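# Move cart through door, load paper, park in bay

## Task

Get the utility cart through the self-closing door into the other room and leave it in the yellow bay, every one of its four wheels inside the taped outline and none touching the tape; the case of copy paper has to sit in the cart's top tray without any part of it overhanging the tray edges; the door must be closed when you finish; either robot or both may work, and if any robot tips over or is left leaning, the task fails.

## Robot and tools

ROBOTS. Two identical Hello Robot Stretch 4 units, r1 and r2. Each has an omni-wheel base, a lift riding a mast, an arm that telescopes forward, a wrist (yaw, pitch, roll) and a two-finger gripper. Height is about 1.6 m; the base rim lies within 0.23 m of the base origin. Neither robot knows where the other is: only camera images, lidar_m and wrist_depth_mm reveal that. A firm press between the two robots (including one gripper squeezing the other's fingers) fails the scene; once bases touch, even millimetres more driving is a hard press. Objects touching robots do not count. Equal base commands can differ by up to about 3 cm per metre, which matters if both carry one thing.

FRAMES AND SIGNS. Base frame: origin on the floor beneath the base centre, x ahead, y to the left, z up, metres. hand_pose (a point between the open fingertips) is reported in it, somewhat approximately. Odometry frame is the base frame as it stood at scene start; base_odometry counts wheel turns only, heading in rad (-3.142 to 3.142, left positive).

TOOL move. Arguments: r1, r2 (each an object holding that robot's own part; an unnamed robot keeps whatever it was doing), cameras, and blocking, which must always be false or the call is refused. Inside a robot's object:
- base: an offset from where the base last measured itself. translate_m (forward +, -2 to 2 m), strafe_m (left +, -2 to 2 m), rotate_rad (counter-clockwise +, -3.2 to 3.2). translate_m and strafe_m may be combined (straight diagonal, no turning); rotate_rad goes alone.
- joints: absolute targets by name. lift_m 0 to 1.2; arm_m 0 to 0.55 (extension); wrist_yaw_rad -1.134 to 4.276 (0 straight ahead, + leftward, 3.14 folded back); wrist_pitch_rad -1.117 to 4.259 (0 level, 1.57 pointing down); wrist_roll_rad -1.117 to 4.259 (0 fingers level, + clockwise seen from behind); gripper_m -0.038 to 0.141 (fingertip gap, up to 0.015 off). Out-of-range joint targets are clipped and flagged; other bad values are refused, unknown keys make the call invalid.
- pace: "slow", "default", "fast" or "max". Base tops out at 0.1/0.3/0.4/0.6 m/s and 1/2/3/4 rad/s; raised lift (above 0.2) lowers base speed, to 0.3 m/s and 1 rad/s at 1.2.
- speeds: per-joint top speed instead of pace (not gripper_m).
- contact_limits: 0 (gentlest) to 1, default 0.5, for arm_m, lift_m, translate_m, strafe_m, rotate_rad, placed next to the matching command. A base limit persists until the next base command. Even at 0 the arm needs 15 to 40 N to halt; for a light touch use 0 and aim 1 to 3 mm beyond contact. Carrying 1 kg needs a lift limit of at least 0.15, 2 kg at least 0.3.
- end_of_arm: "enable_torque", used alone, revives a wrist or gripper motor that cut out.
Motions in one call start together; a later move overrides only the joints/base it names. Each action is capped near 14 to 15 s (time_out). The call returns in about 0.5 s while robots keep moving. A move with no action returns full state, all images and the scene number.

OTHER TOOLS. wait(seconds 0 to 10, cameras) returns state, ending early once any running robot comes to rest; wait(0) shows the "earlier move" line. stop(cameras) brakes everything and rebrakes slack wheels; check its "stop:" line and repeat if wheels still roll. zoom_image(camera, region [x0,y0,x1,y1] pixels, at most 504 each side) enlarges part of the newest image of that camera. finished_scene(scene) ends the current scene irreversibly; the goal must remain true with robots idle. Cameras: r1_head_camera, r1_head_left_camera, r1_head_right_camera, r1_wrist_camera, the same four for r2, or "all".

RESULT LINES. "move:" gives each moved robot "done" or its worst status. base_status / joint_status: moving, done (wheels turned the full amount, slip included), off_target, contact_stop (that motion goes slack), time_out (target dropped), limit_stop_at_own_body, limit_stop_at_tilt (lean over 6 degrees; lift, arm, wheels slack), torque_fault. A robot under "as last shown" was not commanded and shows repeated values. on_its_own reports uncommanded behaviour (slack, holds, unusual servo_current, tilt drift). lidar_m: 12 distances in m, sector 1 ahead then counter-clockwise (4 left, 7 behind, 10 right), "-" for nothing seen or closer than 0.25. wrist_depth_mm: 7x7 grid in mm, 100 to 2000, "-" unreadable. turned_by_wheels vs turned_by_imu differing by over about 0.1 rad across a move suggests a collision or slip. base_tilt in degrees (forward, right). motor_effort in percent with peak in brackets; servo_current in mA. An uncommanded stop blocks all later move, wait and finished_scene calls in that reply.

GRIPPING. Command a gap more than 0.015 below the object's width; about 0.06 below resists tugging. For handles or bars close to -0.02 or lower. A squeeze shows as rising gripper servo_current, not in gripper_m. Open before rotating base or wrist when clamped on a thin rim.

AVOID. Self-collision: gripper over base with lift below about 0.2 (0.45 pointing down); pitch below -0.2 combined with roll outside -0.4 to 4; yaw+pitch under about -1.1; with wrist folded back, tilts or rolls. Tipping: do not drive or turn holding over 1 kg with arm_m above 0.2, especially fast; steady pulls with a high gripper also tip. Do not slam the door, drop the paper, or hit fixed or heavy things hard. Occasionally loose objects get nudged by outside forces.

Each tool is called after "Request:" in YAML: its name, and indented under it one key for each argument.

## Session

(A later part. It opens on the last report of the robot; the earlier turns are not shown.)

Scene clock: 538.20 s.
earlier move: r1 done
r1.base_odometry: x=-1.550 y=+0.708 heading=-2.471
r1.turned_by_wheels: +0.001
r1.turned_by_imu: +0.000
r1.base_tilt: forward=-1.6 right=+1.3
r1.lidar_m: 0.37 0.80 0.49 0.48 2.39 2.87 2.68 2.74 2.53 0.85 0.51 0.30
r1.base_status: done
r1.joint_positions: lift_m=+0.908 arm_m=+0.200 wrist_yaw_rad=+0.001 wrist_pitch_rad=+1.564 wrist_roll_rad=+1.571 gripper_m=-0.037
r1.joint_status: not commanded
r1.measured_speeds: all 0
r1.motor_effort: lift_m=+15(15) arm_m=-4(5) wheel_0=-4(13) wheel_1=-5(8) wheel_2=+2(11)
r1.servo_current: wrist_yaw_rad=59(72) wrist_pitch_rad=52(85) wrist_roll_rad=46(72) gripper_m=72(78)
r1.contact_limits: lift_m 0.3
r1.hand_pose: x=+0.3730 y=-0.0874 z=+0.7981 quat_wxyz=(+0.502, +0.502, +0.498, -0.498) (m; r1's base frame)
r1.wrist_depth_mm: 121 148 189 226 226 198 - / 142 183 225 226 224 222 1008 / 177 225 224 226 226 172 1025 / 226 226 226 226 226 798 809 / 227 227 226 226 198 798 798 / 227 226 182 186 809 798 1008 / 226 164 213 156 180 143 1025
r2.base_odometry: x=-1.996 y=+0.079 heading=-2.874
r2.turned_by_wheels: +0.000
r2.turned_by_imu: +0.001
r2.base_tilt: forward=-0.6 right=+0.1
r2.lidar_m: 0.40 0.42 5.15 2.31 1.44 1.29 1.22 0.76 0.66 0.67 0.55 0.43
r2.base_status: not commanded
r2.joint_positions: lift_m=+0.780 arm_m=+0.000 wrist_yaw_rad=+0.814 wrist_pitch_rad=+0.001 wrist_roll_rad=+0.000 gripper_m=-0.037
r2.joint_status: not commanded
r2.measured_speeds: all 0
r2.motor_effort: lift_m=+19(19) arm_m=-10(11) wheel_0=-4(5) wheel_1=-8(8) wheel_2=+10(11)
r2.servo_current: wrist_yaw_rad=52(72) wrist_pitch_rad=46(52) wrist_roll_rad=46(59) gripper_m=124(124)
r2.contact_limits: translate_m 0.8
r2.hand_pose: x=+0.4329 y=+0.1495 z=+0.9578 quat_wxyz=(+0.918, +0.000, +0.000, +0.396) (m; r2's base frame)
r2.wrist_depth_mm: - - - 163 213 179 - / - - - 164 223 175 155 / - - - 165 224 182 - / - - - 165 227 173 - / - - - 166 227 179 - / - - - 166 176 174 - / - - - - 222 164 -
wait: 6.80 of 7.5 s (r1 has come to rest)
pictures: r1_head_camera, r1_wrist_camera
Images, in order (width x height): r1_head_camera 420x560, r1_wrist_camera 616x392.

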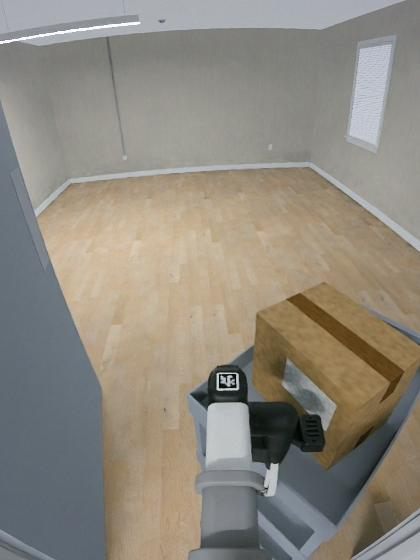

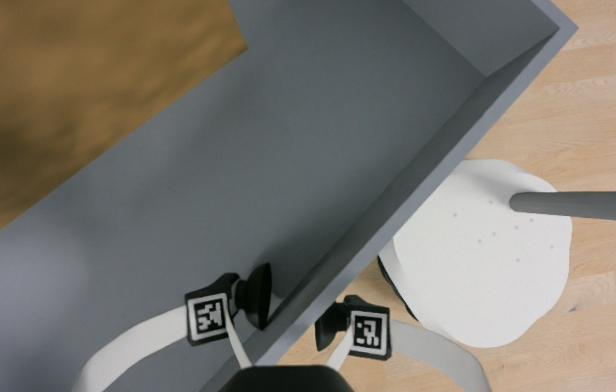

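Request:
move:
  blocking: false
  r1: {"joints":{"gripper_m":0.05}}

Request:
wait:
  seconds: 1.2

Request:
move:
  blocking: false
  r1: {"joints":{"lift_m":1.05}}

Request:
wait:
  seconds: 1.3

Request:
move:
  blocking: false
  r1: {"joints":{"wrist_yaw_rad":-0.75,"wrist_roll_rad":0,"gripper_m":0.141},"base":{"translate_m":0.14,"strafe_m":0.012}}

Request:
wait:
  seconds: 2.5
  cameras: ["r1_head_camera","r1_wrist_camera"]

Scene clock: 584.30 s.
move: r1 moving
r1.base_odometry: x=-1.550 y=+0.708 heading=-2.470
r1.turned_by_wheels: +0.000
r1.turned_by_imu: +0.000
r1.base_tilt: forward=-1.6 right=+1.3
r1.lidar_m: 0.35 0.81 0.48 0.48 2.35 2.89 2.67 2.74 2.55 0.87 0.52 0.29
r1.base_status: not commanded
r1.joint_positions: lift_m=+0.908 arm_m=+0.200 wrist_yaw_rad=+0.001 wrist_pitch_rad=+1.564 wrist_roll_rad=+1.571 gripper_m=-0.012
r1.joint_status: gripper_m moving
r1.measured_speeds: translate_m=+0.000 strafe_m=+0.000 rotate_rad=+0.000 lift_m=+0.000 arm_m=+0.000 wrist_yaw_rad=+0.000 wrist_pitch_rad=+0.005 wrist_roll_rad=+0.000
r1.motor_effort: lift_m=+15(15) arm_m=-4(4) wheel_0=-5(5) wheel_1=-5(5) wheel_2=+2(2)
r1.servo_current: wrist_yaw_rad=39(78) wrist_pitch_rad=46(52) wrist_roll_rad=59(65) gripper_m=65(65)
r1.contact_limits: lift_m 0.3
r1.hand_pose: x=+0.3729 y=-0.0874 z=+0.7981 quat_wxyz=(+0.502, +0.502, +0.498, -0.498) (m; r1's base frame)
r1.wrist_depth_mm: 120 148 185 227 227 200 - / 141 182 229 228 227 224 1008 / 176 229 229 229 228 163 1025 / 227 229 229 229 213 809 798 / 229 229 228 227 205 798 798 / 229 228 184 198 187 820 1025 / 230 163 228 158 182 138 1025
r2: as last shown
r2.turned_by_imu: +0.000
r2.lidar_m: 0.41 0.41 5.13 2.32 1.45 1.27 1.20 0.77 0.66 0.67 0.57 0.44
r2.motor_effort: lift_m=+19(19) arm_m=-10(11) wheel_0=-4(4) wheel_1=-9(9) wheel_2=+10(10)
r2.servo_current: wrist_yaw_rad=52(65) wrist_pitch_rad=39(46) wrist_roll_rad=33(59) gripper_m=111(117)
r2.contact_limits: translate_m 0.8
r2.wrist_depth_mm: - - - 164 213 179 - / - - - 165 222 176 156 / - - - 165 225 182 - / - - - 165 226 173 - / - - - 166 227 180 - / - - - 167 177 174 - / - - - - 222 164 -
pictures: none

Scene clock: 585.37 s.
earlier move: r1 done
r1.base_odometry: x=-1.550 y=+0.708 heading=-2.471
r1.turned_by_wheels: +0.000
r1.turned_by_imu: +0.000
r1.base_tilt: forward=-1.6 right=+1.3
r1.lidar_m: 0.36 0.79 0.50 0.49 2.37 2.88 2.69 2.74 2.55 0.86 0.51 0.28
r1.base_status: not commanded
r1.joint_positions: lift_m=+0.908 arm_m=+0.200 wrist_yaw_rad=+0.001 wrist_pitch_rad=+1.568 wrist_roll_rad=+1.571 gripper_m=+0.050
r1.joint_status: all done
r1.measured_speeds: all 0
r1.motor_effort: lift_m=+15(15) arm_m=-4(4) wheel_0=-4(5) wheel_1=-4(5) wheel_2=+1(2)
r1.servo_current: wrist_yaw_rad=39(78) wrist_pitch_rad=52(52) wrist_roll_rad=46(65) gripper_m=46(91)
r1.contact_limits: lift_m 0.3
r1.hand_pose: x=+0.3719 y=-0.0874 z=+0.7981 quat_wxyz=(+0.501, +0.501, +0.499, -0.499) (m; r1's base frame)
r1.wrist_depth_mm: 121 145 183 231 231 195 - / 136 178 229 231 229 219 1008 / 174 228 230 230 229 174 1008 / 220 229 230 232 221 820 809 / 231 230 230 230 191 809 798 / 230 231 190 187 192 809 1008 / 230 158 230 145 1008 809 1025
r2.base_odometry: x=-1.996 y=+0.079 heading=-2.874
r2.turned_by_wheels: +0.000
r2.turned_by_imu: +0.000
r2.base_tilt: forward=-0.6 right=+0.0
r2.lidar_m: 0.41 0.38 5.13 2.33 1.45 1.28 1.23 0.76 0.68 0.66 0.56 0.44
r2.base_status: not commanded
r2.joint_positions: lift_m=+0.780 arm_m=+0.000 wrist_yaw_rad=+0.814 wrist_pitch_rad=+0.001 wrist_roll_rad=+0.000 gripper_m=-0.037
r2.joint_status: not commanded
r2.measured_speeds: all 0
r2.motor_effort: lift_m=+19(19) arm_m=-10(11) wheel_0=-4(5) wheel_1=-8(9) wheel_2=+10(10)
r2.servo_current: wrist_yaw_rad=52(65) wrist_pitch_rad=39(46) wrist_roll_rad=52(59) gripper_m=111(124)
r2.contact_limits: translate_m 0.8
r2.hand_pose: x=+0.4329 y=+0.1495 z=+0.9578 quat_wxyz=(+0.918, +0.000, +0.000, +0.396) (m; r2's base frame)
r2.wrist_depth_mm: - - - 164 213 180 - / - - - 165 222 176 156 / - - - 164 225 182 - / - - - 166 226 173 - / - - - 166 227 179 - / - - - 166 176 174 - / - - - - 221 163 -
wait: 1.07 of 1.2 s (r1 has come to rest)
pictures: none

Scene clock: 585.87 s.
move: r1 moving
r1.base_odometry: x=-1.550 y=+0.708 heading=-2.470
r1.turned_by_wheels: +0.000
r1.turned_by_imu: +0.000
r1.base_tilt: forward=-1.6 right=+1.3
r1.lidar_m: 0.36 0.80 0.50 0.48 2.38 2.86 2.69 2.75 2.56 0.84 0.51 0.31
r1.base_status: not commanded
r1.joint_positions: lift_m=+0.946 arm_m=+0.200 wrist_yaw_rad=+0.001 wrist_pitch_rad=+1.570 wrist_roll_rad=+1.571 gripper_m=+0.050
r1.joint_status: lift_m moving
r1.measured_speeds: translate_m=+0.000 strafe_m=+0.000 rotate_rad=+0.000 lift_m=+0.146 arm_m=+0.000 wrist_yaw_rad=+0.000 wrist_pitch_rad=+0.000 wrist_roll_rad=+0.000
r1.motor_effort: lift_m=+26(26) arm_m=-4(4) wheel_0=-3(5) wheel_1=-4(5) wheel_2=+1(1)
r1.servo_current: wrist_yaw_rad=39(59) wrist_pitch_rad=39(52) wrist_roll_rad=46(52) gripper_m=39(46)
r1.hand_pose: x=+0.3713 y=-0.0874 z=+0.8354 quat_wxyz=(+0.500, +0.500, +0.500, -0.500) (m; r1's base frame)
r1.wrist_depth_mm: 122 153 194 259 247 199 1042 / 146 189 258 258 259 225 1042 / 183 247 257 258 260 1060 1060 / 242 257 258 259 230 854 842 / 257 257 258 259 854 854 1042 / 256 258 196 247 190 842 1060 / 257 257 204 154 1060 1060 1042
r2: as last shown
r2.base_tilt: forward=-0.6 right=+0.1
r2.lidar_m: 0.39 0.40 5.15 2.29 1.43 1.27 1.22 0.77 0.65 0.67 0.56 0.43
r2.motor_effort: lift_m=+19(19) arm_m=-10(11) wheel_0=-4(4) wheel_1=-8(8) wheel_2=+10(10)
r2.servo_current: wrist_yaw_rad=52(65) wrist_pitch_rad=39(46) wrist_roll_rad=46(52) gripper_m=117(124)
r2.contact_limits: translate_m 0.8
r2.wrist_depth_mm: - - - 164 214 179 - / - - - 165 223 176 156 / - - - 165 224 182 - / - - - 165 226 174 - / - - - 166 229 179 - / - - - 166 176 173 - / - - - - 221 164 -
pictures: none

Scene clock: 587.03 s.
earlier move: r1 done
r1.base_odometry: x=-1.550 y=+0.708 heading=-2.470
r1.turned_by_wheels: +0.000
r1.turned_by_imu: +0.000
r1.base_tilt: forward=-1.6 right=+1.3
r1.lidar_m: 0.33 0.81 0.48 0.47 2.39 2.88 2.66 2.71 2.57 0.87 0.52 0.30
r1.base_status: not commanded
r1.joint_positions: lift_m=+1.050 arm_m=+0.200 wrist_yaw_rad=+0.001 wrist_pitch_rad=+1.570 wrist_roll_rad=+1.571 gripper_m=+0.050
r1.joint_status: all done
r1.measured_speeds: all 0
r1.motor_effort: lift_m=+24(27) arm_m=-4(4) wheel_0=-4(5) wheel_1=-4(5) wheel_2=+1(1)
r1.servo_current: wrist_yaw_rad=46(72) wrist_pitch_rad=39(52) wrist_roll_rad=46(65) gripper_m=39(52)
r1.hand_pose: x=+0.3713 y=-0.0874 z=+0.9393 quat_wxyz=(+0.500, +0.500, +0.500, -0.500) (m; r1's base frame)
r1.wrist_depth_mm: 122 151 190 366 1160 1138 1160 / 148 187 258 364 340 1182 1160 / 182 246 366 368 368 1138 1160 / 242 364 366 368 946 946 1138 / 355 364 366 364 946 960 1138 / 362 364 195 1182 191 946 1160 / 366 366 298 166 1160 1182 1160
r2.base_odometry: x=-1.996 y=+0.079 heading=-2.874
r2.turned_by_wheels: +0.000
r2.turned_by_imu: +0.000
r2.base_tilt: forward=-0.6 right=+0.1
r2.lidar_m: 0.39 0.41 5.13 2.34 1.44 1.26 1.21 0.77 0.66 0.66 0.59 0.45
r2.base_status: not commanded
r2.joint_positions: lift_m=+0.780 arm_m=+0.000 wrist_yaw_rad=+0.814 wrist_pitch_rad=+0.001 wrist_roll_rad=+0.000 gripper_m=-0.037
r2.joint_status: not commanded
r2.measured_speeds: all 0
r2.motor_effort: lift_m=+19(19) arm_m=-10(11) wheel_0=-4(5) wheel_1=-8(8) wheel_2=+10(11)
r2.servo_current: wrist_yaw_rad=59(65) wrist_pitch_rad=39(46) wrist_roll_rad=46(59) gripper_m=124(124)
r2.contact_limits: translate_m 0.8
r2.hand_pose: x=+0.4329 y=+0.1495 z=+0.9578 quat_wxyz=(+0.918, +0.000, +0.000, +0.396) (m; r2's base frame)
r2.wrist_depth_mm: - - - 164 214 179 - / - - - 165 223 176 156 / - - - 165 224 182 - / - - - 165 225 173 - / - - - 166 227 180 - / - - - 166 176 174 - / - - - - 222 163 -
wait: 1.17 of 1.3 s (r1 has come to rest)
pictures: none

Scene clock: 587.53 s.
move: r1 moving
r1.base_odometry: x=-1.572 y=+0.687 heading=-2.470
r1.turned_by_wheels: +0.000
r1.turned_by_imu: +0.000
r1.base_tilt: forward=-1.6 right=+1.3
r1.lidar_m: 0.32 0.81 0.51 0.47 2.38 2.93 2.71 2.77 2.58 0.61 0.39 0.26
r1.base_status: translate_m moving; strafe_m moving
r1.joint_positions: lift_m=+1.050 arm_m=+0.200 wrist_yaw_rad=-0.578 wrist_pitch_rad=+1.570 wrist_roll_rad=+0.988 gripper_m=+0.069
r1.joint_status: wrist_yaw_rad moving; wrist_roll_rad moving; gripper_m moving
r1.measured_speeds: translate_m=+0.121 strafe_m=+0.012 rotate_rad=+0.002 lift_m=+0.000 arm_m=+0.000 wrist_yaw_rad=-1.609 wrist_pitch_rad=+0.000 wrist_roll_rad=-1.819
r1.motor_effort: lift_m=+24(24) arm_m=-4(4) wheel_0=+4(6) wheel_1=+6(7) wheel_2=-9(9)
r1.servo_current: wrist_yaw_rad=59(137) wrist_pitch_rad=33(46) wrist_roll_rad=91(104) gripper_m=72(72)
r1.hand_pose: x=+0.3235 y=-0.0734 z=+0.9393 quat_wxyz=(+0.502, +0.499, +0.501, -0.499) (m; r1's base frame)
r1.wrist_depth_mm: 148 177 226 368 1138 1182 1160 / 177 220 298 366 357 1160 1160 / 220 297 366 368 366 1138 1160 / 303 366 364 368 946 946 1160 / 364 370 368 1160 946 931 1160 / 366 368 194 1160 193 1160 1138 / 364 366 1160 152 1160 1160 1160
r2: as last shown
r2.base_tilt: forward=-0.6 right=+0.0
r2.lidar_m: 0.39 0.40 5.14 2.32 1.43 1.27 1.21 0.74 0.66 0.67 0.55 0.44
r2.motor_effort: lift_m=+19(19) arm_m=-10(11) wheel_0=-4(4) wheel_1=-8(8) wheel_2=+10(10)
r2.servo_current: wrist_yaw_rad=52(59) wrist_pitch_rad=39(39) wrist_roll_rad=52(65) gripper_m=117(124)
r2.contact_limits: translate_m 0.8
r2.wrist_depth_mm: - - - 164 213 179 - / - - - 165 223 177 156 / - - - 165 224 182 - / - - - 166 225 173 - / - - - 166 228 179 - / - - - 167 176 174 - / - - - - 222 164 -
pictures: none

Scene clock: 588.93 s.
earlier move: r1 done
r1.base_odometry: x=-1.652 y=+0.612 heading=-2.470
r1.turned_by_wheels: +0.000
r1.turned_by_imu: +0.000
r1.base_tilt: forward=-1.6 right=+1.3
r1.lidar_m: 0.26 0.86 0.49 0.45 2.39 3.01 2.82 2.85 2.54 0.48 0.25 0.25
r1.base_status: done
r1.joint_positions: lift_m=+1.050 arm_m=+0.200 wrist_yaw_rad=-0.747 wrist_pitch_rad=+1.570 wrist_roll_rad=+0.002 gripper_m=+0.141
r1.joint_status: all done
r1.measured_speeds: all 0
r1.motor_effort: lift_m=+24(24) arm_m=-3(4) wheel_0=+2(8) wheel_1=+1(8) wheel_2=+2(9)
r1.servo_current: wrist_yaw_rad=46(137) wrist_pitch_rad=39(52) wrist_roll_rad=52(104) gripper_m=46(98)
r1.hand_pose: x=+0.3117 y=-0.0644 z=+0.9394 quat_wxyz=(+0.658, +0.259, +0.658, -0.259) (m; r1's base frame)
r1.wrist_depth_mm: 1138 225 189 160 141 130 - / 1138 364 306 246 202 171 161 / 1160 366 368 364 362 281 242 / 1138 366 366 366 366 366 366 / 1138 366 366 368 368 368 368 / - 198 301 960 297 198 353 / - - 1138 143 946 1160 1160
r2.base_odometry: x=-1.996 y=+0.079 heading=-2.874
r2.turned_by_wheels: +0.000
r2.turned_by_imu: +0.000
r2.base_tilt: forward=-0.6 right=+0.1
r2.lidar_m: 0.42 0.42 5.14 2.31 1.45 1.28 1.24 0.76 0.66 0.67 0.56 0.45
r2.base_status: not commanded
r2.joint_positions: lift_m=+0.780 arm_m=+0.000 wrist_yaw_rad=+0.814 wrist_pitch_rad=+0.001 wrist_roll_rad=+0.000 gripper_m=-0.037
r2.joint_status: not commanded
r2.measured_speeds: all 0
r2.motor_effort: lift_m=+19(19) arm_m=-11(11) wheel_0=-4(5) wheel_1=-8(8) wheel_2=+10(11)
r2.servo_current: wrist_yaw_rad=52(65) wrist_pitch_rad=39(46) wrist_roll_rad=52(65) gripper_m=111(124)
r2.contact_limits: translate_m 0.8
r2.hand_pose: x=+0.4329 y=+0.1495 z=+0.9578 quat_wxyz=(+0.918, +0.000, +0.000, +0.396) (m; r2's base frame)
r2.wrist_depth_mm: - - - 163 214 179 - / - - - 164 222 176 156 / - - - 165 224 182 - / - - - 165 225 173 - / - - - 166 228 179 - / - - - 166 176 174 - / - - - - 221 164 -
wait: 1.40 of 2.5 s (r1 has come to rest)
pictures: r1_head_camera, r1_wrist_camera
Images, in order (width x height): r1_head_camera 420x560, r1_wrist_camera 616x392.

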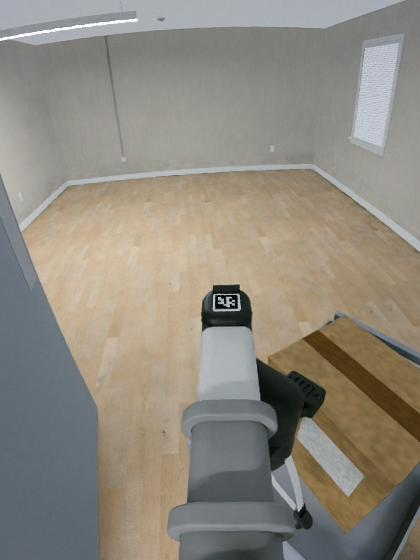

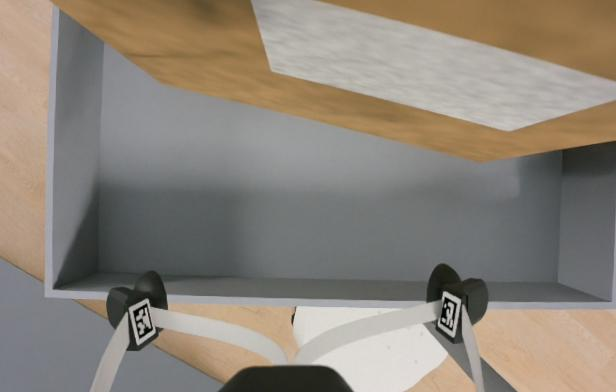

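Request:
move:
  blocking: false
  r1: {"base":{"translate_m":0.012,"strafe_m":-0.02},"pace":"slow"}

Request:
wait:
  seconds: 1

Request:
move:
  blocking: false
  r1: {"joints":{"lift_m":0.915},"contact_limits":{"lift_m":0.3}}

Request:
wait:
  seconds: 2
  cameras: ["r1_wrist_camera","r1_head_right_camera"]

Scene clock: 596.40 s.
move: r1 moving
r1.base_odometry: x=-1.663 y=+0.616 heading=-2.470
r1.turned_by_wheels: +0.000
r1.turned_by_imu: +0.000
r1.base_tilt: forward=-1.6 right=+1.3
r1.lidar_m: 0.25 0.90 0.50 0.46 2.41 3.01 2.82 2.88 2.55 0.47 0.25 0.25
r1.base_status: translate_m moving; strafe_m moving
r1.joint_positions: lift_m=+1.050 arm_m=+0.200 wrist_yaw_rad=-0.747 wrist_pitch_rad=+1.570 wrist_roll_rad=+0.002 gripper_m=+0.141
r1.joint_status: not commanded
r1.measured_speeds: translate_m=+0.025 strafe_m=-0.042 rotate_rad=-0.001 lift_m=+0.000 arm_m=+0.000 wrist_yaw_rad=+0.000 wrist_pitch_rad=+0.000 wrist_roll_rad=+0.000
r1.motor_effort: lift_m=+24(24) arm_m=-4(4) wheel_0=+8(9) wheel_1=-6(6) wheel_2=-4(4)
r1.servo_current: wrist_yaw_rad=52(59) wrist_pitch_rad=46(46) wrist_roll_rad=52(65) gripper_m=46(46)
r1.hand_pose: x=+0.3117 y=-0.0644 z=+0.9394 quat_wxyz=(+0.658, +0.259, +0.658, -0.259) (m; r1's base frame)
r1.wrist_depth_mm: 1160 190 158 136 118 112 - / 1160 366 270 211 169 151 - / 1138 364 368 366 312 229 214 / 1138 368 366 368 368 370 368 / 1138 368 366 366 368 368 368 / 297 198 330 342 312 207 351 / - 155 1182 143 946 1182 1160
r2: as last shown
r2.base_tilt: forward=-0.6 right=+0.0
r2.lidar_m: 0.38 0.41 5.15 2.33 1.44 1.28 1.23 0.76 0.67 0.68 0.56 0.44
r2.motor_effort: lift_m=+19(20) arm_m=-11(11) wheel_0=-4(5) wheel_1=-8(8) wheel_2=+10(10)
r2.servo_current: wrist_yaw_rad=59(65) wrist_pitch_rad=39(46) wrist_roll_rad=39(52) gripper_m=117(117)
r2.contact_limits: translate_m 0.8
r2.wrist_depth_mm: - - - 164 213 179 - / - - - 164 222 177 156 / - - - 165 224 181 - / - - - 166 226 173 - / - - - 166 228 179 - / - - - 167 176 174 - / - - - - 222 164 -
pictures: none

Scene clock: 597.13 s.
earlier move: r1 done
r1.base_odometry: x=-1.673 y=+0.620 heading=-2.470
r1.turned_by_wheels: +0.000
r1.turned_by_imu: +0.000
r1.base_tilt: forward=-1.6 right=+1.3
r1.lidar_m: 0.25 0.44 0.52 0.46 2.42 3.03 2.84 2.89 2.52 0.47 0.25 0.25
r1.base_status: done
r1.joint_positions: lift_m=+1.050 arm_m=+0.200 wrist_yaw_rad=-0.747 wrist_pitch_rad=+1.570 wrist_roll_rad=+0.002 gripper_m=+0.141
r1.joint_status: not commanded
r1.measured_speeds: all 0
r1.motor_effort: lift_m=+24(24) arm_m=-4(4) wheel_0=+7(9) wheel_1=-3(6) wheel_2=-1(5)
r1.servo_current: wrist_yaw_rad=59(72) wrist_pitch_rad=39(46) wrist_roll_rad=65(72) gripper_m=39(46)
r1.hand_pose: x=+0.3117 y=-0.0644 z=+0.9394 quat_wxyz=(+0.658, +0.259, +0.658, -0.259) (m; r1's base frame)
r1.wrist_depth_mm: 183 155 136 122 - - - / 1138 259 206 162 139 122 - / 1138 366 366 364 245 186 163 / 1138 364 366 368 368 368 362 / 1138 364 368 368 368 366 368 / 296 198 338 343 347 207 340 / - 156 1160 143 976 1160 1160
r2.base_odometry: x=-1.996 y=+0.079 heading=-2.874
r2.turned_by_wheels: +0.000
r2.turned_by_imu: +0.000
r2.base_tilt: forward=-0.6 right=+0.1
r2.lidar_m: 0.40 0.40 5.13 2.29 1.43 1.28 1.22 0.77 0.64 0.67 0.55 0.44
r2.base_status: not commanded
r2.joint_positions: lift_m=+0.780 arm_m=+0.000 wrist_yaw_rad=+0.814 wrist_pitch_rad=+0.001 wrist_roll_rad=+0.000 gripper_m=-0.037
r2.joint_status: not commanded
r2.measured_speeds: all 0
r2.motor_effort: lift_m=+19(20) arm_m=-10(11) wheel_0=-4(5) wheel_1=-8(8) wheel_2=+10(10)
r2.servo_current: wrist_yaw_rad=46(65) wrist_pitch_rad=39(46) wrist_roll_rad=39(59) gripper_m=124(124)
r2.contact_limits: translate_m 0.8
r2.hand_pose: x=+0.4329 y=+0.1495 z=+0.9578 quat_wxyz=(+0.918, +0.000, +0.000, +0.396) (m; r2's base frame)
r2.wrist_depth_mm: - - - 164 214 179 - / - - - 165 223 177 156 / - - - 165 224 182 - / - - - 165 227 173 - / - - - 166 227 179 - / - - - 167 176 173 - / - - - - 221 164 -
wait: 0.73 of 1 s (r1 has come to rest)
pictures: none

Scene clock: 597.63 s.
move: r1 moving
r1.base_odometry: x=-1.673 y=+0.620 heading=-2.470
r1.turned_by_wheels: +0.000
r1.turned_by_imu: +0.000
r1.base_tilt: forward=-1.6 right=+1.3
r1.lidar_m: 0.25 0.40 0.49 0.48 2.41 3.01 2.85 2.89 2.51 0.43 0.25 0.25
r1.base_status: not commanded
r1.joint_positions: lift_m=+1.012 arm_m=+0.200 wrist_yaw_rad=-0.747 wrist_pitch_rad=+1.570 wrist_roll_rad=+0.002 gripper_m=+0.141
r1.joint_status: lift_m moving
r1.measured_speeds: translate_m=+0.000 strafe_m=+0.000 rotate_rad=+0.000 lift_m=-0.146 arm_m=+0.000 wrist_yaw_rad=+0.000 wrist_pitch_rad=+0.000 wrist_roll_rad=+0.000
r1.motor_effort: lift_m=+11(23) arm_m=-4(4) wheel_0=+6(7) wheel_1=-3(3) wheel_2=-1(1)
r1.servo_current: wrist_yaw_rad=33(59) wrist_pitch_rad=33(52) wrist_roll_rad=52(65) gripper_m=46(52)
r1.contact_limits: lift_m 0.3
r1.hand_pose: x=+0.3117 y=-0.0644 z=+0.9023 quat_wxyz=(+0.658, +0.259, +0.658, -0.259) (m; r1's base frame)
r1.wrist_depth_mm: 177 155 128 110 106 - - / - 282 207 167 141 119 - / - 332 334 336 246 186 163 / - 334 334 334 336 334 336 / - 336 336 334 336 338 340 / 272 210 334 336 338 207 336 / - 265 1138 144 904 691 1160
r2: as last shown
r2.lidar_m: 0.39 0.42 5.14 2.30 1.45 1.28 1.24 0.76 0.66 0.67 0.55 0.45
r2.motor_effort: lift_m=+19(19) arm_m=-10(11) wheel_0=-4(4) wheel_1=-8(8) wheel_2=+10(10)
r2.servo_current: wrist_yaw_rad=46(59) wrist_pitch_rad=39(46) wrist_roll_rad=46(52) gripper_m=111(124)
r2.contact_limits: translate_m 0.8
r2.wrist_depth_mm: - - - 164 213 180 - / - - - 165 222 176 155 / - - - 165 224 182 - / - - - 165 226 173 - / - - - 166 229 179 - / - - - 167 176 174 - / - - - - 221 163 -
pictures: none

Scene clock: 598.77 s.
earlier move: r1 done
r1.base_odometry: x=-1.673 y=+0.620 heading=-2.470
r1.turned_by_wheels: +0.000
r1.turned_by_imu: +0.000
r1.base_tilt: forward=-1.6 right=+1.3
r1.lidar_m: 0.25 0.45 0.51 0.48 2.41 3.03 2.83 2.91 2.49 0.45 0.25 0.25
r1.base_status: not commanded
r1.joint_positions: lift_m=+0.916 arm_m=+0.200 wrist_yaw_rad=-0.747 wrist_pitch_rad=+1.570 wrist_roll_rad=+0.002 gripper_m=+0.141
r1.joint_status: all done
r1.measured_speeds: all 0
r1.motor_effort: lift_m=+8(23) arm_m=-4(4) wheel_0=+6(7) wheel_1=-3(4) wheel_2=-1(1)
r1.servo_current: wrist_yaw_rad=59(59) wrist_pitch_rad=46(52) wrist_roll_rad=52(65) gripper_m=46(52)
r1.contact_limits: lift_m 0.3
r1.hand_pose: x=+0.3117 y=-0.0644 z=+0.8057 quat_wxyz=(+0.658, +0.259, +0.658, -0.259) (m; r1's base frame)
r1.wrist_depth_mm: 183 151 134 120 - - - / 233 234 205 167 135 116 - / 235 234 236 235 235 180 167 / 235 234 235 235 236 236 236 / 236 235 236 235 236 236 236 / 235 207 236 236 236 206 236 / 219 221 227 148 236 236 236
r2.base_odometry: x=-1.996 y=+0.079 heading=-2.874
r2.turned_by_wheels: +0.000
r2.turned_by_imu: +0.000
r2.base_tilt: forward=-0.6 right=+0.1
r2.lidar_m: 0.41 0.37 5.13 2.35 1.42 1.27 1.21 0.76 0.66 0.68 0.57 0.44
r2.base_status: not commanded
r2.joint_positions: lift_m=+0.780 arm_m=+0.000 wrist_yaw_rad=+0.814 wrist_pitch_rad=+0.001 wrist_roll_rad=+0.000 gripper_m=-0.037
r2.joint_status: not commanded
r2.measured_speeds: all 0
r2.motor_effort: lift_m=+19(19) arm_m=-10(11) wheel_0=-4(5) wheel_1=-8(9) wheel_2=+10(10)
r2.servo_current: wrist_yaw_rad=39(65) wrist_pitch_rad=39(46) wrist_roll_rad=52(59) gripper_m=117(124)
r2.contact_limits: translate_m 0.8
r2.hand_pose: x=+0.4329 y=+0.1495 z=+0.9578 quat_wxyz=(+0.918, +0.000, +0.000, +0.396) (m; r2's base frame)
r2.wrist_depth_mm: - - - 163 213 179 - / - - - 165 223 176 156 / - - - 165 224 182 - / - - - 165 226 173 - / - - - 166 227 179 - / - - - 166 177 174 - / - - - - 221 164 -
wait: 1.13 of 2 s (r1 has come to rest)
pictures: r1_head_right_camera, r1_wrist_camera
Images, in order (width x height): r1_head_right_camera 420x672, r1_wrist_camera 616x392.

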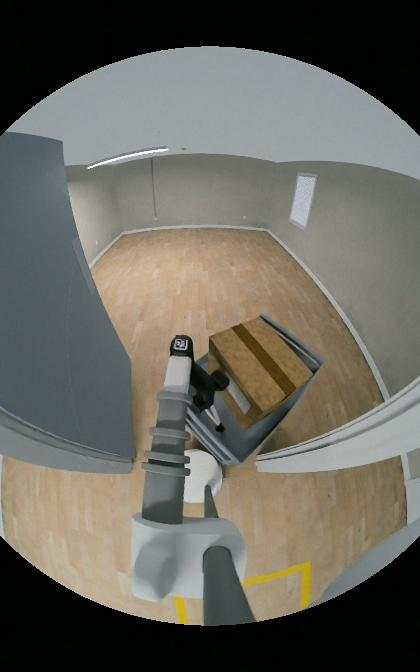

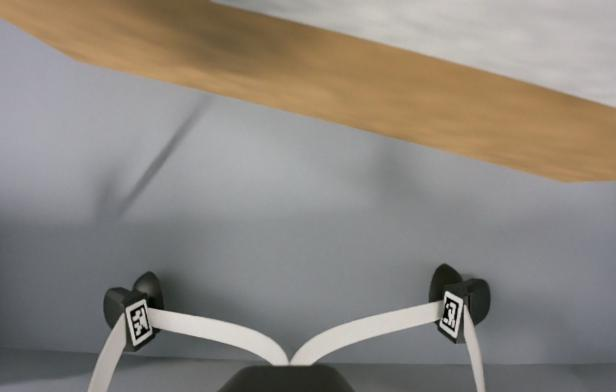

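Request:
move:
  blocking: false
  r1: {"base":{"translate_m":-0.35},"joints":{"wrist_yaw_rad":-0.2},"pace":"slow","speeds":{"wrist_yaw_rad":0.16}}

Request:
wait:
  seconds: 5
  cameras: ["r1_wrist_camera","r1_head_right_camera"]

Scene clock: 606.37 s.
move: r1 moving
r1.base_odometry: x=-1.664 y=+0.627 heading=-2.470
r1.turned_by_wheels: +0.000
r1.turned_by_imu: +0.000
r1.base_tilt: forward=-1.6 right=+1.2
r1.lidar_m: 0.25 0.90 0.50 0.45 2.41 3.02 2.81 2.85 2.51 0.47 0.25 0.25
r1.base_status: translate_m moving
r1.joint_positions: lift_m=+0.916 arm_m=+0.200 wrist_yaw_rad=-0.683 wrist_pitch_rad=+1.570 wrist_roll_rad=+0.002 gripper_m=+0.141
r1.joint_status: wrist_yaw_rad moving
r1.measured_speeds: translate_m=-0.048 strafe_m=+0.000 rotate_rad=+0.002 lift_m=+0.000 arm_m=+0.000 wrist_yaw_rad=+0.161 wrist_pitch_rad=+0.000 wrist_roll_rad=+0.000
r1.motor_effort: lift_m=+7(8) arm_m=-4(4) wheel_0=-3(5) wheel_1=-5(8) wheel_2=+7(9)
r1.servo_current: wrist_yaw_rad=46(85) wrist_pitch_rad=39(46) wrist_roll_rad=59(59) gripper_m=39(46)
r1.contact_limits: lift_m 0.3
r1.hand_pose: x=+0.3160 y=-0.0680 z=+0.8057 quat_wxyz=(+0.666, +0.237, +0.666, -0.238) (m; r1's base frame)
r1.wrist_depth_mm: 223 163 138 116 - - - / 236 236 218 172 139 118 - / 235 236 236 236 236 181 163 / 236 236 236 236 236 236 236 / 236 235 236 236 236 236 236 / 236 209 236 236 236 211 236 / 214 208 221 146 236 236 236
r2: as last shown
r2.lidar_m: 0.39 0.40 5.14 2.33 1.45 1.27 1.22 0.76 0.66 0.68 0.57 0.45
r2.motor_effort: lift_m=+19(19) arm_m=-10(11) wheel_0=-4(5) wheel_1=-8(8) wheel_2=+10(11)
r2.servo_current: wrist_yaw_rad=65(65) wrist_pitch_rad=39(46) wrist_roll_rad=46(59) gripper_m=117(117)
r2.contact_limits: translate_m 0.8
r2.wrist_depth_mm: - - - 164 214 179 - / - - - 164 223 176 156 / - - - 165 224 182 - / - - - 165 225 173 - / - - - 166 228 179 - / - - - 167 176 174 - / - - - - 222 164 -
pictures: none

Scene clock: 610.67 s.
earlier move: r1 done
r1.base_odometry: x=-1.399 y=+0.837 heading=-2.470
r1.turned_by_wheels: +0.000
r1.turned_by_imu: -0.001
r1.base_tilt: forward=-1.6 right=+1.3
r1.lidar_m: 0.29 0.47 0.54 0.89 2.38 2.67 2.49 2.53 2.56 2.07 0.25 0.25
r1.base_status: done
r1.joint_positions: lift_m=+0.916 arm_m=+0.200 wrist_yaw_rad=-0.202 wrist_pitch_rad=+1.560 wrist_roll_rad=+0.004 gripper_m=+0.141
r1.joint_status: all done
r1.measured_speeds: all 0
r1.motor_effort: lift_m=+8(8) arm_m=-4(4) wheel_0=-4(14) wheel_1=-4(8) wheel_2=+4(10)
r1.servo_current: wrist_yaw_rad=59(104) wrist_pitch_rad=65(78) wrist_roll_rad=33(72) gripper_m=39(52)
r1.contact_limits: lift_m 0.3
r1.hand_pose: x=+0.3564 y=-0.0863 z=+0.8057 quat_wxyz=(+0.707, +0.072, +0.700, -0.073) (m; r1's base frame)
r1.wrist_depth_mm: 241 242 201 122 - - - / 240 240 241 176 117 - - / 239 239 239 241 160 116 - / 240 239 240 240 239 152 - / 236 239 239 238 239 235 160 / 186 195 237 237 209 238 237 / 1025 179 212 145 236 236 238
r2.base_odometry: x=-1.996 y=+0.079 heading=-2.874
r2.turned_by_wheels: +0.000
r2.turned_by_imu: +0.001
r2.base_tilt: forward=-0.7 right=+0.0
r2.lidar_m: 0.41 0.41 5.13 2.30 1.43 1.28 1.23 0.76 0.68 0.65 0.57 0.44
r2.base_status: not commanded
r2.joint_positions: lift_m=+0.780 arm_m=+0.000 wrist_yaw_rad=+0.814 wrist_pitch_rad=+0.001 wrist_roll_rad=+0.000 gripper_m=-0.037
r2.joint_status: not commanded
r2.measured_speeds: all 0
r2.motor_effort: lift_m=+19(19) arm_m=-10(11) wheel_0=-4(5) wheel_1=-8(9) wheel_2=+10(11)
r2.servo_current: wrist_yaw_rad=52(72) wrist_pitch_rad=33(52) wrist_roll_rad=46(65) gripper_m=111(124)
r2.contact_limits: translate_m 0.8
r2.hand_pose: x=+0.4329 y=+0.1495 z=+0.9578 quat_wxyz=(+0.918, +0.000, +0.000, +0.396) (m; r2's base frame)
r2.wrist_depth_mm: - - - 163 213 179 - / - - - 164 222 177 156 / - - - 165 224 182 - / - - - 165 226 173 - / - - - 166 228 180 - / - - - 166 176 174 - / - - - - 222 164 -
wait: 4.30 of 5 s (r1 has come to rest)
pictures: r1_head_right_camera, r1_wrist_camera
Images, in order (width x height): r1_head_right_camera 420x672, r1_wrist_camera 616x392.

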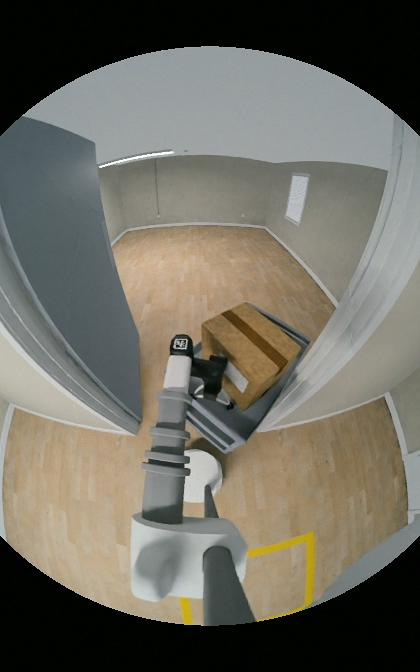

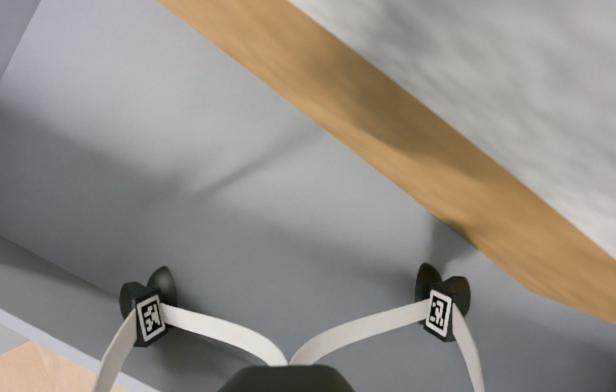

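Request:
move:
  blocking: false
  r1: {"base":{"translate_m":-0.15},"pace":"slow","contact_limits":{"translate_m":0.3}}

Request:
wait:
  seconds: 3
  cameras: ["r1_wrist_camera","r1_head_camera","r1_head_right_camera"]

Scene clock: 618.60 s.
move: r1 moving
r1.base_odometry: x=-1.390 y=+0.845 heading=-2.471
r1.turned_by_wheels: +0.000
r1.turned_by_imu: -0.001
r1.base_tilt: forward=-1.6 right=+1.2
r1.lidar_m: 0.28 0.50 0.56 0.96 2.36 2.65 2.47 2.53 2.58 2.17 0.28 0.27
r1.base_status: translate_m moving
r1.joint_positions: lift_m=+0.916 arm_m=+0.200 wrist_yaw_rad=-0.201 wrist_pitch_rad=+1.559 wrist_roll_rad=+0.004 gripper_m=+0.141
r1.joint_status: not commanded
r1.measured_speeds: translate_m=-0.048 strafe_m=+0.001 rotate_rad=-0.001 lift_m=+0.000 arm_m=+0.000 wrist_yaw_rad=+0.000 wrist_pitch_rad=-0.007 wrist_roll_rad=+0.000
r1.motor_effort: lift_m=+8(8) arm_m=-4(4) wheel_0=-8(10) wheel_1=-6(7) wheel_2=+8(10)
r1.servo_current: wrist_yaw_rad=59(65) wrist_pitch_rad=59(65) wrist_roll_rad=59(72) gripper_m=39(46)
r1.contact_limits: lift_m 0.3; translate_m 0.3
r1.hand_pose: x=+0.3567 y=-0.0863 z=+0.8057 quat_wxyz=(+0.707, +0.072, +0.699, -0.073) (m; r1's base frame)
r1.wrist_depth_mm: 241 241 206 124 - - - / 241 241 241 185 118 - - / 240 239 240 240 169 116 - / 239 239 241 239 239 156 - / 238 238 239 238 238 239 162 / 185 196 237 237 208 237 237 / 1008 173 211 150 237 236 236
r2: as last shown
r2.turned_by_imu: +0.000
r2.base_tilt: forward=-0.6 right=+0.1
r2.lidar_m: 0.39 0.41 5.13 2.33 1.42 1.28 1.24 0.73 0.66 0.67 0.56 0.45
r2.motor_effort: lift_m=+19(19) arm_m=-10(11) wheel_0=-5(5) wheel_1=-8(8) wheel_2=+10(10)
r2.servo_current: wrist_yaw_rad=52(59) wrist_pitch_rad=46(46) wrist_roll_rad=46(59) gripper_m=117(124)
r2.contact_limits: translate_m 0.8
r2.wrist_depth_mm: - - - 164 214 180 - / - - - 165 223 176 155 / - - - 164 225 182 - / - - - 165 226 173 - / - - - 165 228 179 - / - - - 166 176 174 - / - - - - 222 164 -
pictures: none

Scene clock: 620.87 s.
earlier move: r1 done
r1.base_odometry: x=-1.282 y=+0.930 heading=-2.471
r1.turned_by_wheels: +0.000
r1.turned_by_imu: +0.000
r1.base_tilt: forward=-1.6 right=+1.3
r1.lidar_m: 0.29 0.40 0.64 1.34 2.34 2.52 2.33 2.37 2.57 2.40 0.34 0.27
r1.base_status: done
r1.joint_positions: lift_m=+0.916 arm_m=+0.200 wrist_yaw_rad=-0.201 wrist_pitch_rad=+1.560 wrist_roll_rad=+0.003 gripper_m=+0.141
r1.joint_status: not commanded
r1.measured_speeds: all 0
r1.motor_effort: lift_m=+10(10) arm_m=-4(4) wheel_0=-4(11) wheel_1=-3(8) wheel_2=+3(10)
r1.servo_current: wrist_yaw_rad=46(65) wrist_pitch_rad=59(65) wrist_roll_rad=52(72) gripper_m=46(52)
r1.contact_limits: lift_m 0.3; translate_m 0.3
r1.hand_pose: x=+0.3566 y=-0.0863 z=+0.8056 quat_wxyz=(+0.707, +0.072, +0.699, -0.073) (m; r1's base frame)
r1.wrist_depth_mm: 236 237 156 116 - - - / 237 236 236 163 120 - - / 236 236 236 236 182 127 - / 235 236 236 236 236 197 - / 234 236 236 236 236 236 235 / 211 200 236 236 235 201 235 / 174 177 208 145 234 234 234
r2.base_odometry: x=-1.996 y=+0.079 heading=-2.874
r2.turned_by_wheels: +0.000
r2.turned_by_imu: +0.000
r2.base_tilt: forward=-0.6 right=+0.1
r2.lidar_m: 0.40 0.43 5.13 2.31 1.47 1.28 1.25 0.77 0.67 0.67 0.56 0.45
r2.base_status: not commanded
r2.joint_positions: lift_m=+0.780 arm_m=+0.000 wrist_yaw_rad=+0.814 wrist_pitch_rad=+0.001 wrist_roll_rad=+0.000 gripper_m=-0.037
r2.joint_status: not commanded
r2.measured_speeds: all 0
r2.motor_effort: lift_m=+19(19) arm_m=-10(11) wheel_0=-5(5) wheel_1=-8(8) wheel_2=+10(11)
r2.servo_current: wrist_yaw_rad=65(65) wrist_pitch_rad=46(46) wrist_roll_rad=39(59) gripper_m=117(124)
r2.contact_limits: translate_m 0.8
r2.hand_pose: x=+0.4329 y=+0.1495 z=+0.9578 quat_wxyz=(+0.918, +0.000, +0.000, +0.396) (m; r2's base frame)
r2.wrist_depth_mm: - - - 163 213 179 - / - - - 165 222 176 156 / - - - 165 225 182 - / - - - 166 226 173 - / - - - 166 228 179 - / - - - 166 176 174 - / - - - - 221 164 -
wait: 2.27 of 3 s (r1 has come to rest)
pictures: r1_head_camera, r1_head_right_camera, r1_wrist_camera
Images, in order (width x height): r1_head_camera 420x560, r1_head_right_camera 420x672, r1_wrist_camera 616x392.

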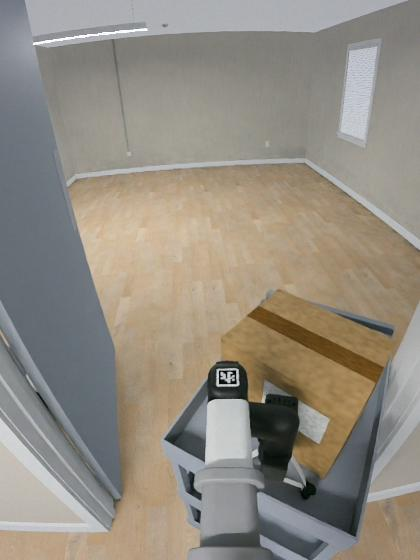

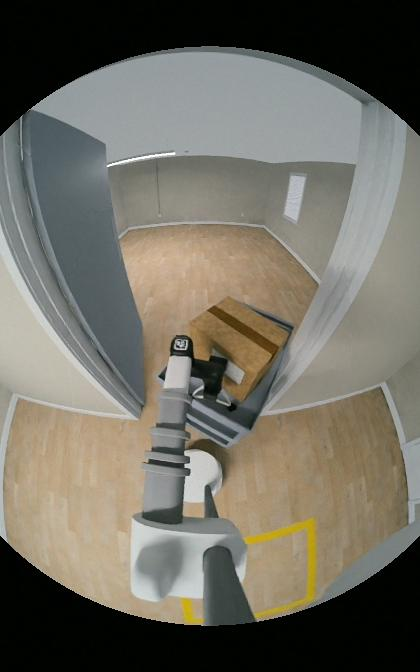

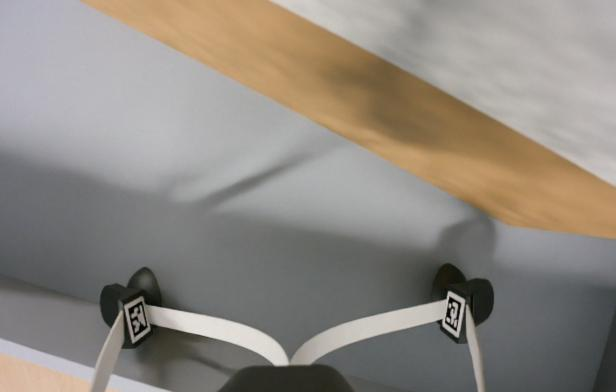

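Request:
move:
  blocking: false
  r1: {"base":{"translate_m":-0.3},"joints":{"wrist_yaw_rad":0.0},"pace":"slow","speeds":{"wrist_yaw_rad":0.1},"contact_limits":{"translate_m":0.3}}

Request:
wait:
  seconds: 5
  cameras: ["r1_wrist_camera","r1_head_camera","r1_head_right_camera"]

Scene clock: 625.30 s.
move: r1 moving
r1.base_odometry: x=-1.272 y=+0.938 heading=-2.471
r1.turned_by_wheels: +0.000
r1.turned_by_imu: -0.001
r1.base_tilt: forward=-1.5 right=+1.3
r1.lidar_m: 0.33 0.44 0.63 1.39 2.36 2.51 2.30 2.38 2.58 2.39 0.35 0.28
r1.base_status: translate_m moving
r1.joint_positions: lift_m=+0.916 arm_m=+0.200 wrist_yaw_rad=-0.159 wrist_pitch_rad=+1.560 wrist_roll_rad=+0.003 gripper_m=+0.141
r1.joint_status: wrist_yaw_rad moving
r1.measured_speeds: translate_m=-0.049 strafe_m=-0.001 rotate_rad=+0.000 lift_m=+0.000 arm_m=+0.000 wrist_yaw_rad=+0.100 wrist_pitch_rad=+0.000 wrist_roll_rad=+0.000
r1.motor_effort: lift_m=+11(11) arm_m=-4(4) wheel_0=-6(9) wheel_1=-7(7) wheel_2=+9(9)
r1.servo_current: wrist_yaw_rad=52(72) wrist_pitch_rad=59(65) wrist_roll_rad=52(65) gripper_m=39(52)
r1.contact_limits: lift_m 0.3; translate_m 0.3
r1.hand_pose: x=+0.3603 y=-0.0868 z=+0.8055 quat_wxyz=(+0.709, +0.057, +0.701, -0.058) (m; r1's base frame)
r1.wrist_depth_mm: 238 237 168 123 - - - / 237 238 237 177 123 109 - / 236 237 237 236 191 130 - / 236 236 236 236 236 200 - / 235 236 236 236 236 236 236 / 206 195 236 235 236 202 235 / 177 173 207 145 235 235 235
r2: as last shown
r2.base_tilt: forward=-0.6 right=+0.0
r2.lidar_m: 0.40 0.40 5.14 2.31 1.44 1.26 1.22 0.79 0.67 0.67 0.52 0.44
r2.motor_effort: lift_m=+19(19) arm_m=-10(10) wheel_0=-4(4) wheel_1=-8(8) wheel_2=+10(10)
r2.servo_current: wrist_yaw_rad=59(59) wrist_pitch_rad=39(46) wrist_roll_rad=52(59) gripper_m=117(124)
r2.contact_limits: translate_m 0.8
r2.wrist_depth_mm: - - - 164 214 179 - / - - - 164 223 176 156 / - - - 165 224 182 - / - - - 165 226 173 - / - - - 166 228 179 - / - - - 166 176 175 - / - - - - 221 164 -
pictures: none

Scene clock: 629.07 s.
earlier move: r1 done
r1.base_odometry: x=-1.047 y=+1.117 heading=-2.471
r1.turned_by_wheels: +0.000
r1.turned_by_imu: +0.000
r1.base_tilt: forward=-1.6 right=+1.3
r1.lidar_m: 0.32 0.38 1.01 2.17 2.33 2.20 2.04 2.08 2.61 2.41 1.22 0.34
r1.base_status: done
r1.joint_positions: lift_m=+0.916 arm_m=+0.200 wrist_yaw_rad=-0.002 wrist_pitch_rad=+1.563 wrist_roll_rad=+0.002 gripper_m=+0.141
r1.joint_status: all done
r1.measured_speeds: all 0
r1.motor_effort: lift_m=+11(11) arm_m=-4(4) wheel_0=-5(9) wheel_1=-3(7) wheel_2=+5(9)
r1.servo_current: wrist_yaw_rad=39(78) wrist_pitch_rad=52(72) wrist_roll_rad=65(65) gripper_m=39(52)
r1.contact_limits: lift_m 0.3; translate_m 0.3
r1.hand_pose: x=+0.3731 y=-0.0874 z=+0.8055 quat_wxyz=(+0.710, +0.002, +0.704, -0.002) (m; r1's base frame)
r1.wrist_depth_mm: 237 204 154 135 116 - - / 236 236 236 186 154 129 - / 236 236 236 236 236 185 164 / 236 235 236 236 236 236 236 / 235 235 235 236 236 236 236 / 232 200 236 236 235 202 236 / 173 172 183 144 209 216 235
r2.base_odometry: x=-1.996 y=+0.079 heading=-2.874
r2.turned_by_wheels: +0.000
r2.turned_by_imu: +0.001
r2.base_tilt: forward=-0.6 right=+0.1
r2.lidar_m: 0.39 0.42 5.13 2.29 1.44 1.28 1.20 0.78 0.66 0.67 0.55 0.43
r2.base_status: not commanded
r2.joint_positions: lift_m=+0.780 arm_m=+0.000 wrist_yaw_rad=+0.814 wrist_pitch_rad=+0.001 wrist_roll_rad=+0.000 gripper_m=-0.037
r2.joint_status: not commanded
r2.measured_speeds: all 0
r2.motor_effort: lift_m=+19(19) arm_m=-10(11) wheel_0=-4(5) wheel_1=-8(8) wheel_2=+10(11)
r2.servo_current: wrist_yaw_rad=65(65) wrist_pitch_rad=39(46) wrist_roll_rad=39(65) gripper_m=111(124)
r2.contact_limits: translate_m 0.8
r2.hand_pose: x=+0.4329 y=+0.1495 z=+0.9578 quat_wxyz=(+0.918, +0.000, +0.000, +0.396) (m; r2's base frame)
r2.wrist_depth_mm: - - - 163 214 179 - / - - - 165 223 176 156 / - - - 165 224 182 - / - - - 165 226 173 - / - - - 166 228 179 - / - - - 166 177 174 - / - - - - 222 164 -
wait: 3.77 of 5 s (r1 has come to rest)
pictures: r1_head_camera, r1_head_right_camera, r1_wrist_camera
Images, in order (width x height): r1_head_camera 420x560, r1_head_right_camera 420x672, r1_wrist_camera 616x392.

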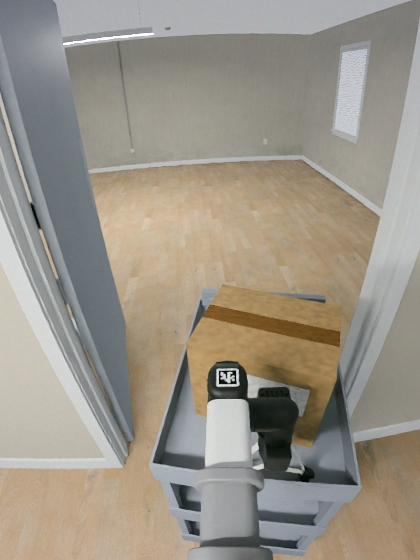

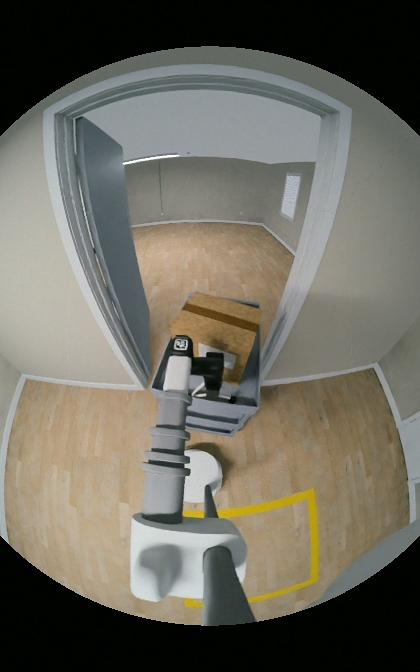

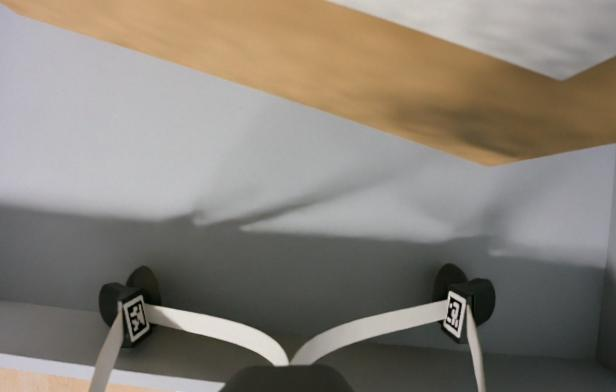

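Request:
move:
  blocking: false
  r1: {"base":{"translate_m":-0.5,"strafe_m":-0.03},"pace":"slow","contact_limits":{"translate_m":0.3}}

Request:
wait:
  seconds: 6
  cameras: ["r1_wrist_camera","r1_head_camera","r1_head_right_camera"]

Scene clock: 638.97 s.
move: r1 moving
r1.base_odometry: x=-1.038 y=+1.125 heading=-2.471
r1.turned_by_wheels: +0.000
r1.turned_by_imu: +0.000
r1.base_tilt: forward=-1.6 right=+1.3
r1.lidar_m: 0.34 0.37 1.00 2.22 2.32 2.19 1.99 2.09 2.61 2.39 1.22 0.35
r1.base_status: translate_m moving; strafe_m moving
r1.joint_positions: lift_m=+0.916 arm_m=+0.200 wrist_yaw_rad=-0.002 wrist_pitch_rad=+1.562 wrist_roll_rad=+0.002 gripper_m=+0.141
r1.joint_status: not commanded
r1.measured_speeds: translate_m=-0.049 strafe_m=-0.003 rotate_rad=+0.001 lift_m=+0.000 arm_m=+0.000 wrist_yaw_rad=+0.000 wrist_pitch_rad=-0.005 wrist_roll_rad=+0.000
r1.motor_effort: lift_m=+11(11) arm_m=-4(4) wheel_0=-6(9) wheel_1=-4(6) wheel_2=+10(10)
r1.servo_current: wrist_yaw_rad=39(72) wrist_pitch_rad=52(52) wrist_roll_rad=46(65) gripper_m=39(52)
r1.contact_limits: lift_m 0.3; translate_m 0.3
r1.hand_pose: x=+0.3733 y=-0.0874 z=+0.8055 quat_wxyz=(+0.710, +0.002, +0.704, -0.002) (m; r1's base frame)
r1.wrist_depth_mm: 238 207 168 141 117 109 - / 237 238 237 204 167 138 - / 236 236 236 237 237 206 238 / 236 236 236 236 236 236 236 / 235 235 236 236 235 235 236 / 222 195 236 235 235 200 236 / 176 167 182 145 196 202 228
r2: as last shown
r2.turned_by_imu: +0.000
r2.base_tilt: forward=-0.6 right=+0.0
r2.lidar_m: 0.39 0.40 5.14 2.30 1.44 1.27 1.25 0.76 0.67 0.68 0.55 0.46
r2.motor_effort: lift_m=+19(19) arm_m=-10(11) wheel_0=-4(4) wheel_1=-8(8) wheel_2=+10(10)
r2.servo_current: wrist_yaw_rad=52(59) wrist_pitch_rad=46(46) wrist_roll_rad=39(52) gripper_m=117(124)
r2.contact_limits: translate_m 0.8
r2.wrist_depth_mm: - - - 164 213 179 - / - - - 165 223 177 156 / - - - 165 225 182 - / - - - 166 226 173 - / - - - 166 228 179 - / - - - 166 176 174 - / - - - - 222 164 -
pictures: none

Scene clock: 644.77 s.
earlier move: r1 done
r1.base_odometry: x=-0.674 y=+1.451 heading=-2.471
r1.turned_by_wheels: +0.001
r1.turned_by_imu: +0.002
r1.base_tilt: forward=-1.6 right=+1.3
r1.lidar_m: 0.25 0.25 1.63 2.24 2.32 1.66 1.53 1.55 2.01 2.43 1.97 0.35
r1.base_status: done
r1.joint_positions: lift_m=+0.916 arm_m=+0.200 wrist_yaw_rad=+0.002 wrist_pitch_rad=+1.562 wrist_roll_rad=-0.001 gripper_m=+0.141
r1.joint_status: not commanded
r1.measured_speeds: all 0
r1.motor_effort: lift_m=+11(11) arm_m=-4(4) wheel_0=-1(9) wheel_1=-2(7) wheel_2=+6(11)
r1.servo_current: wrist_yaw_rad=59(72) wrist_pitch_rad=52(65) wrist_roll_rad=59(72) gripper_m=39(52)
r1.contact_limits: lift_m 0.3; translate_m 0.3
r1.hand_pose: x=+0.3737 y=-0.0874 z=+0.8054 quat_wxyz=(+0.710, -0.001, +0.704, +0.001) (m; r1's base frame)
r1.wrist_depth_mm: - - - - - 200 - / - - 113 127 125 240 186 / 124 141 173 220 240 240 207 / 237 238 238 239 239 238 229 / 237 238 238 238 237 238 229 / 236 211 237 237 208 196 183 / 236 236 236 146 195 167 1025
r2.base_odometry: x=-1.996 y=+0.079 heading=-2.874
r2.turned_by_wheels: +0.000
r2.turned_by_imu: +0.001
r2.base_tilt: forward=-0.7 right=+0.1
r2.lidar_m: 0.40 0.41 5.13 2.28 1.41 1.28 1.22 0.73 0.67 0.67 0.54 0.44
r2.base_status: not commanded
r2.joint_positions: lift_m=+0.780 arm_m=+0.000 wrist_yaw_rad=+0.814 wrist_pitch_rad=+0.001 wrist_roll_rad=+0.000 gripper_m=-0.037
r2.joint_status: not commanded
r2.measured_speeds: all 0
r2.motor_effort: lift_m=+19(19) arm_m=-10(11) wheel_0=-4(5) wheel_1=-8(8) wheel_2=+10(11)
r2.servo_current: wrist_yaw_rad=52(65) wrist_pitch_rad=39(46) wrist_roll_rad=46(65) gripper_m=117(124)
r2.contact_limits: translate_m 0.8
r2.hand_pose: x=+0.4329 y=+0.1495 z=+0.9578 quat_wxyz=(+0.918, +0.000, +0.000, +0.396) (m; r2's base frame)
r2.wrist_depth_mm: - - - 164 215 179 - / - - - 165 223 176 155 / - - - 165 225 182 - / - - - 166 226 173 - / - - - 166 228 179 - / - - - 166 176 174 - / - - - - 222 164 -
wait: 5.80 of 6 s (r1 has come to rest)
pictures: r1_head_camera, r1_head_right_camera, r1_wrist_camera
Images, in order (width x height): r1_head_camera 420x560, r1_head_right_camera 420x672, r1_wrist_camera 616x392.

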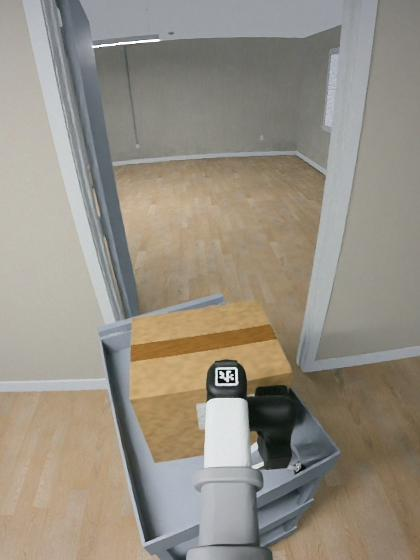

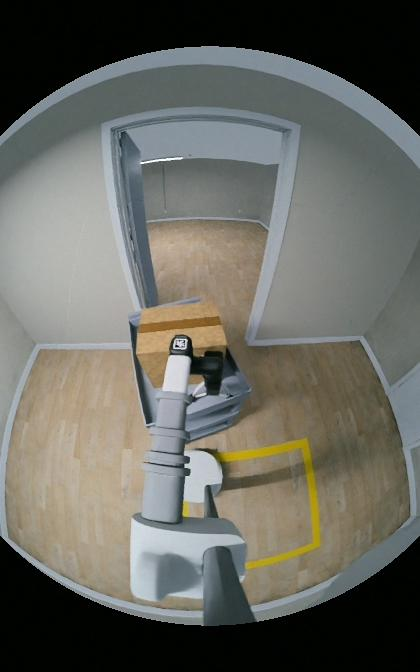

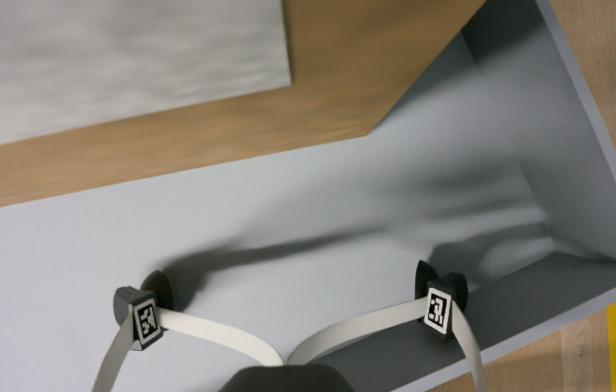

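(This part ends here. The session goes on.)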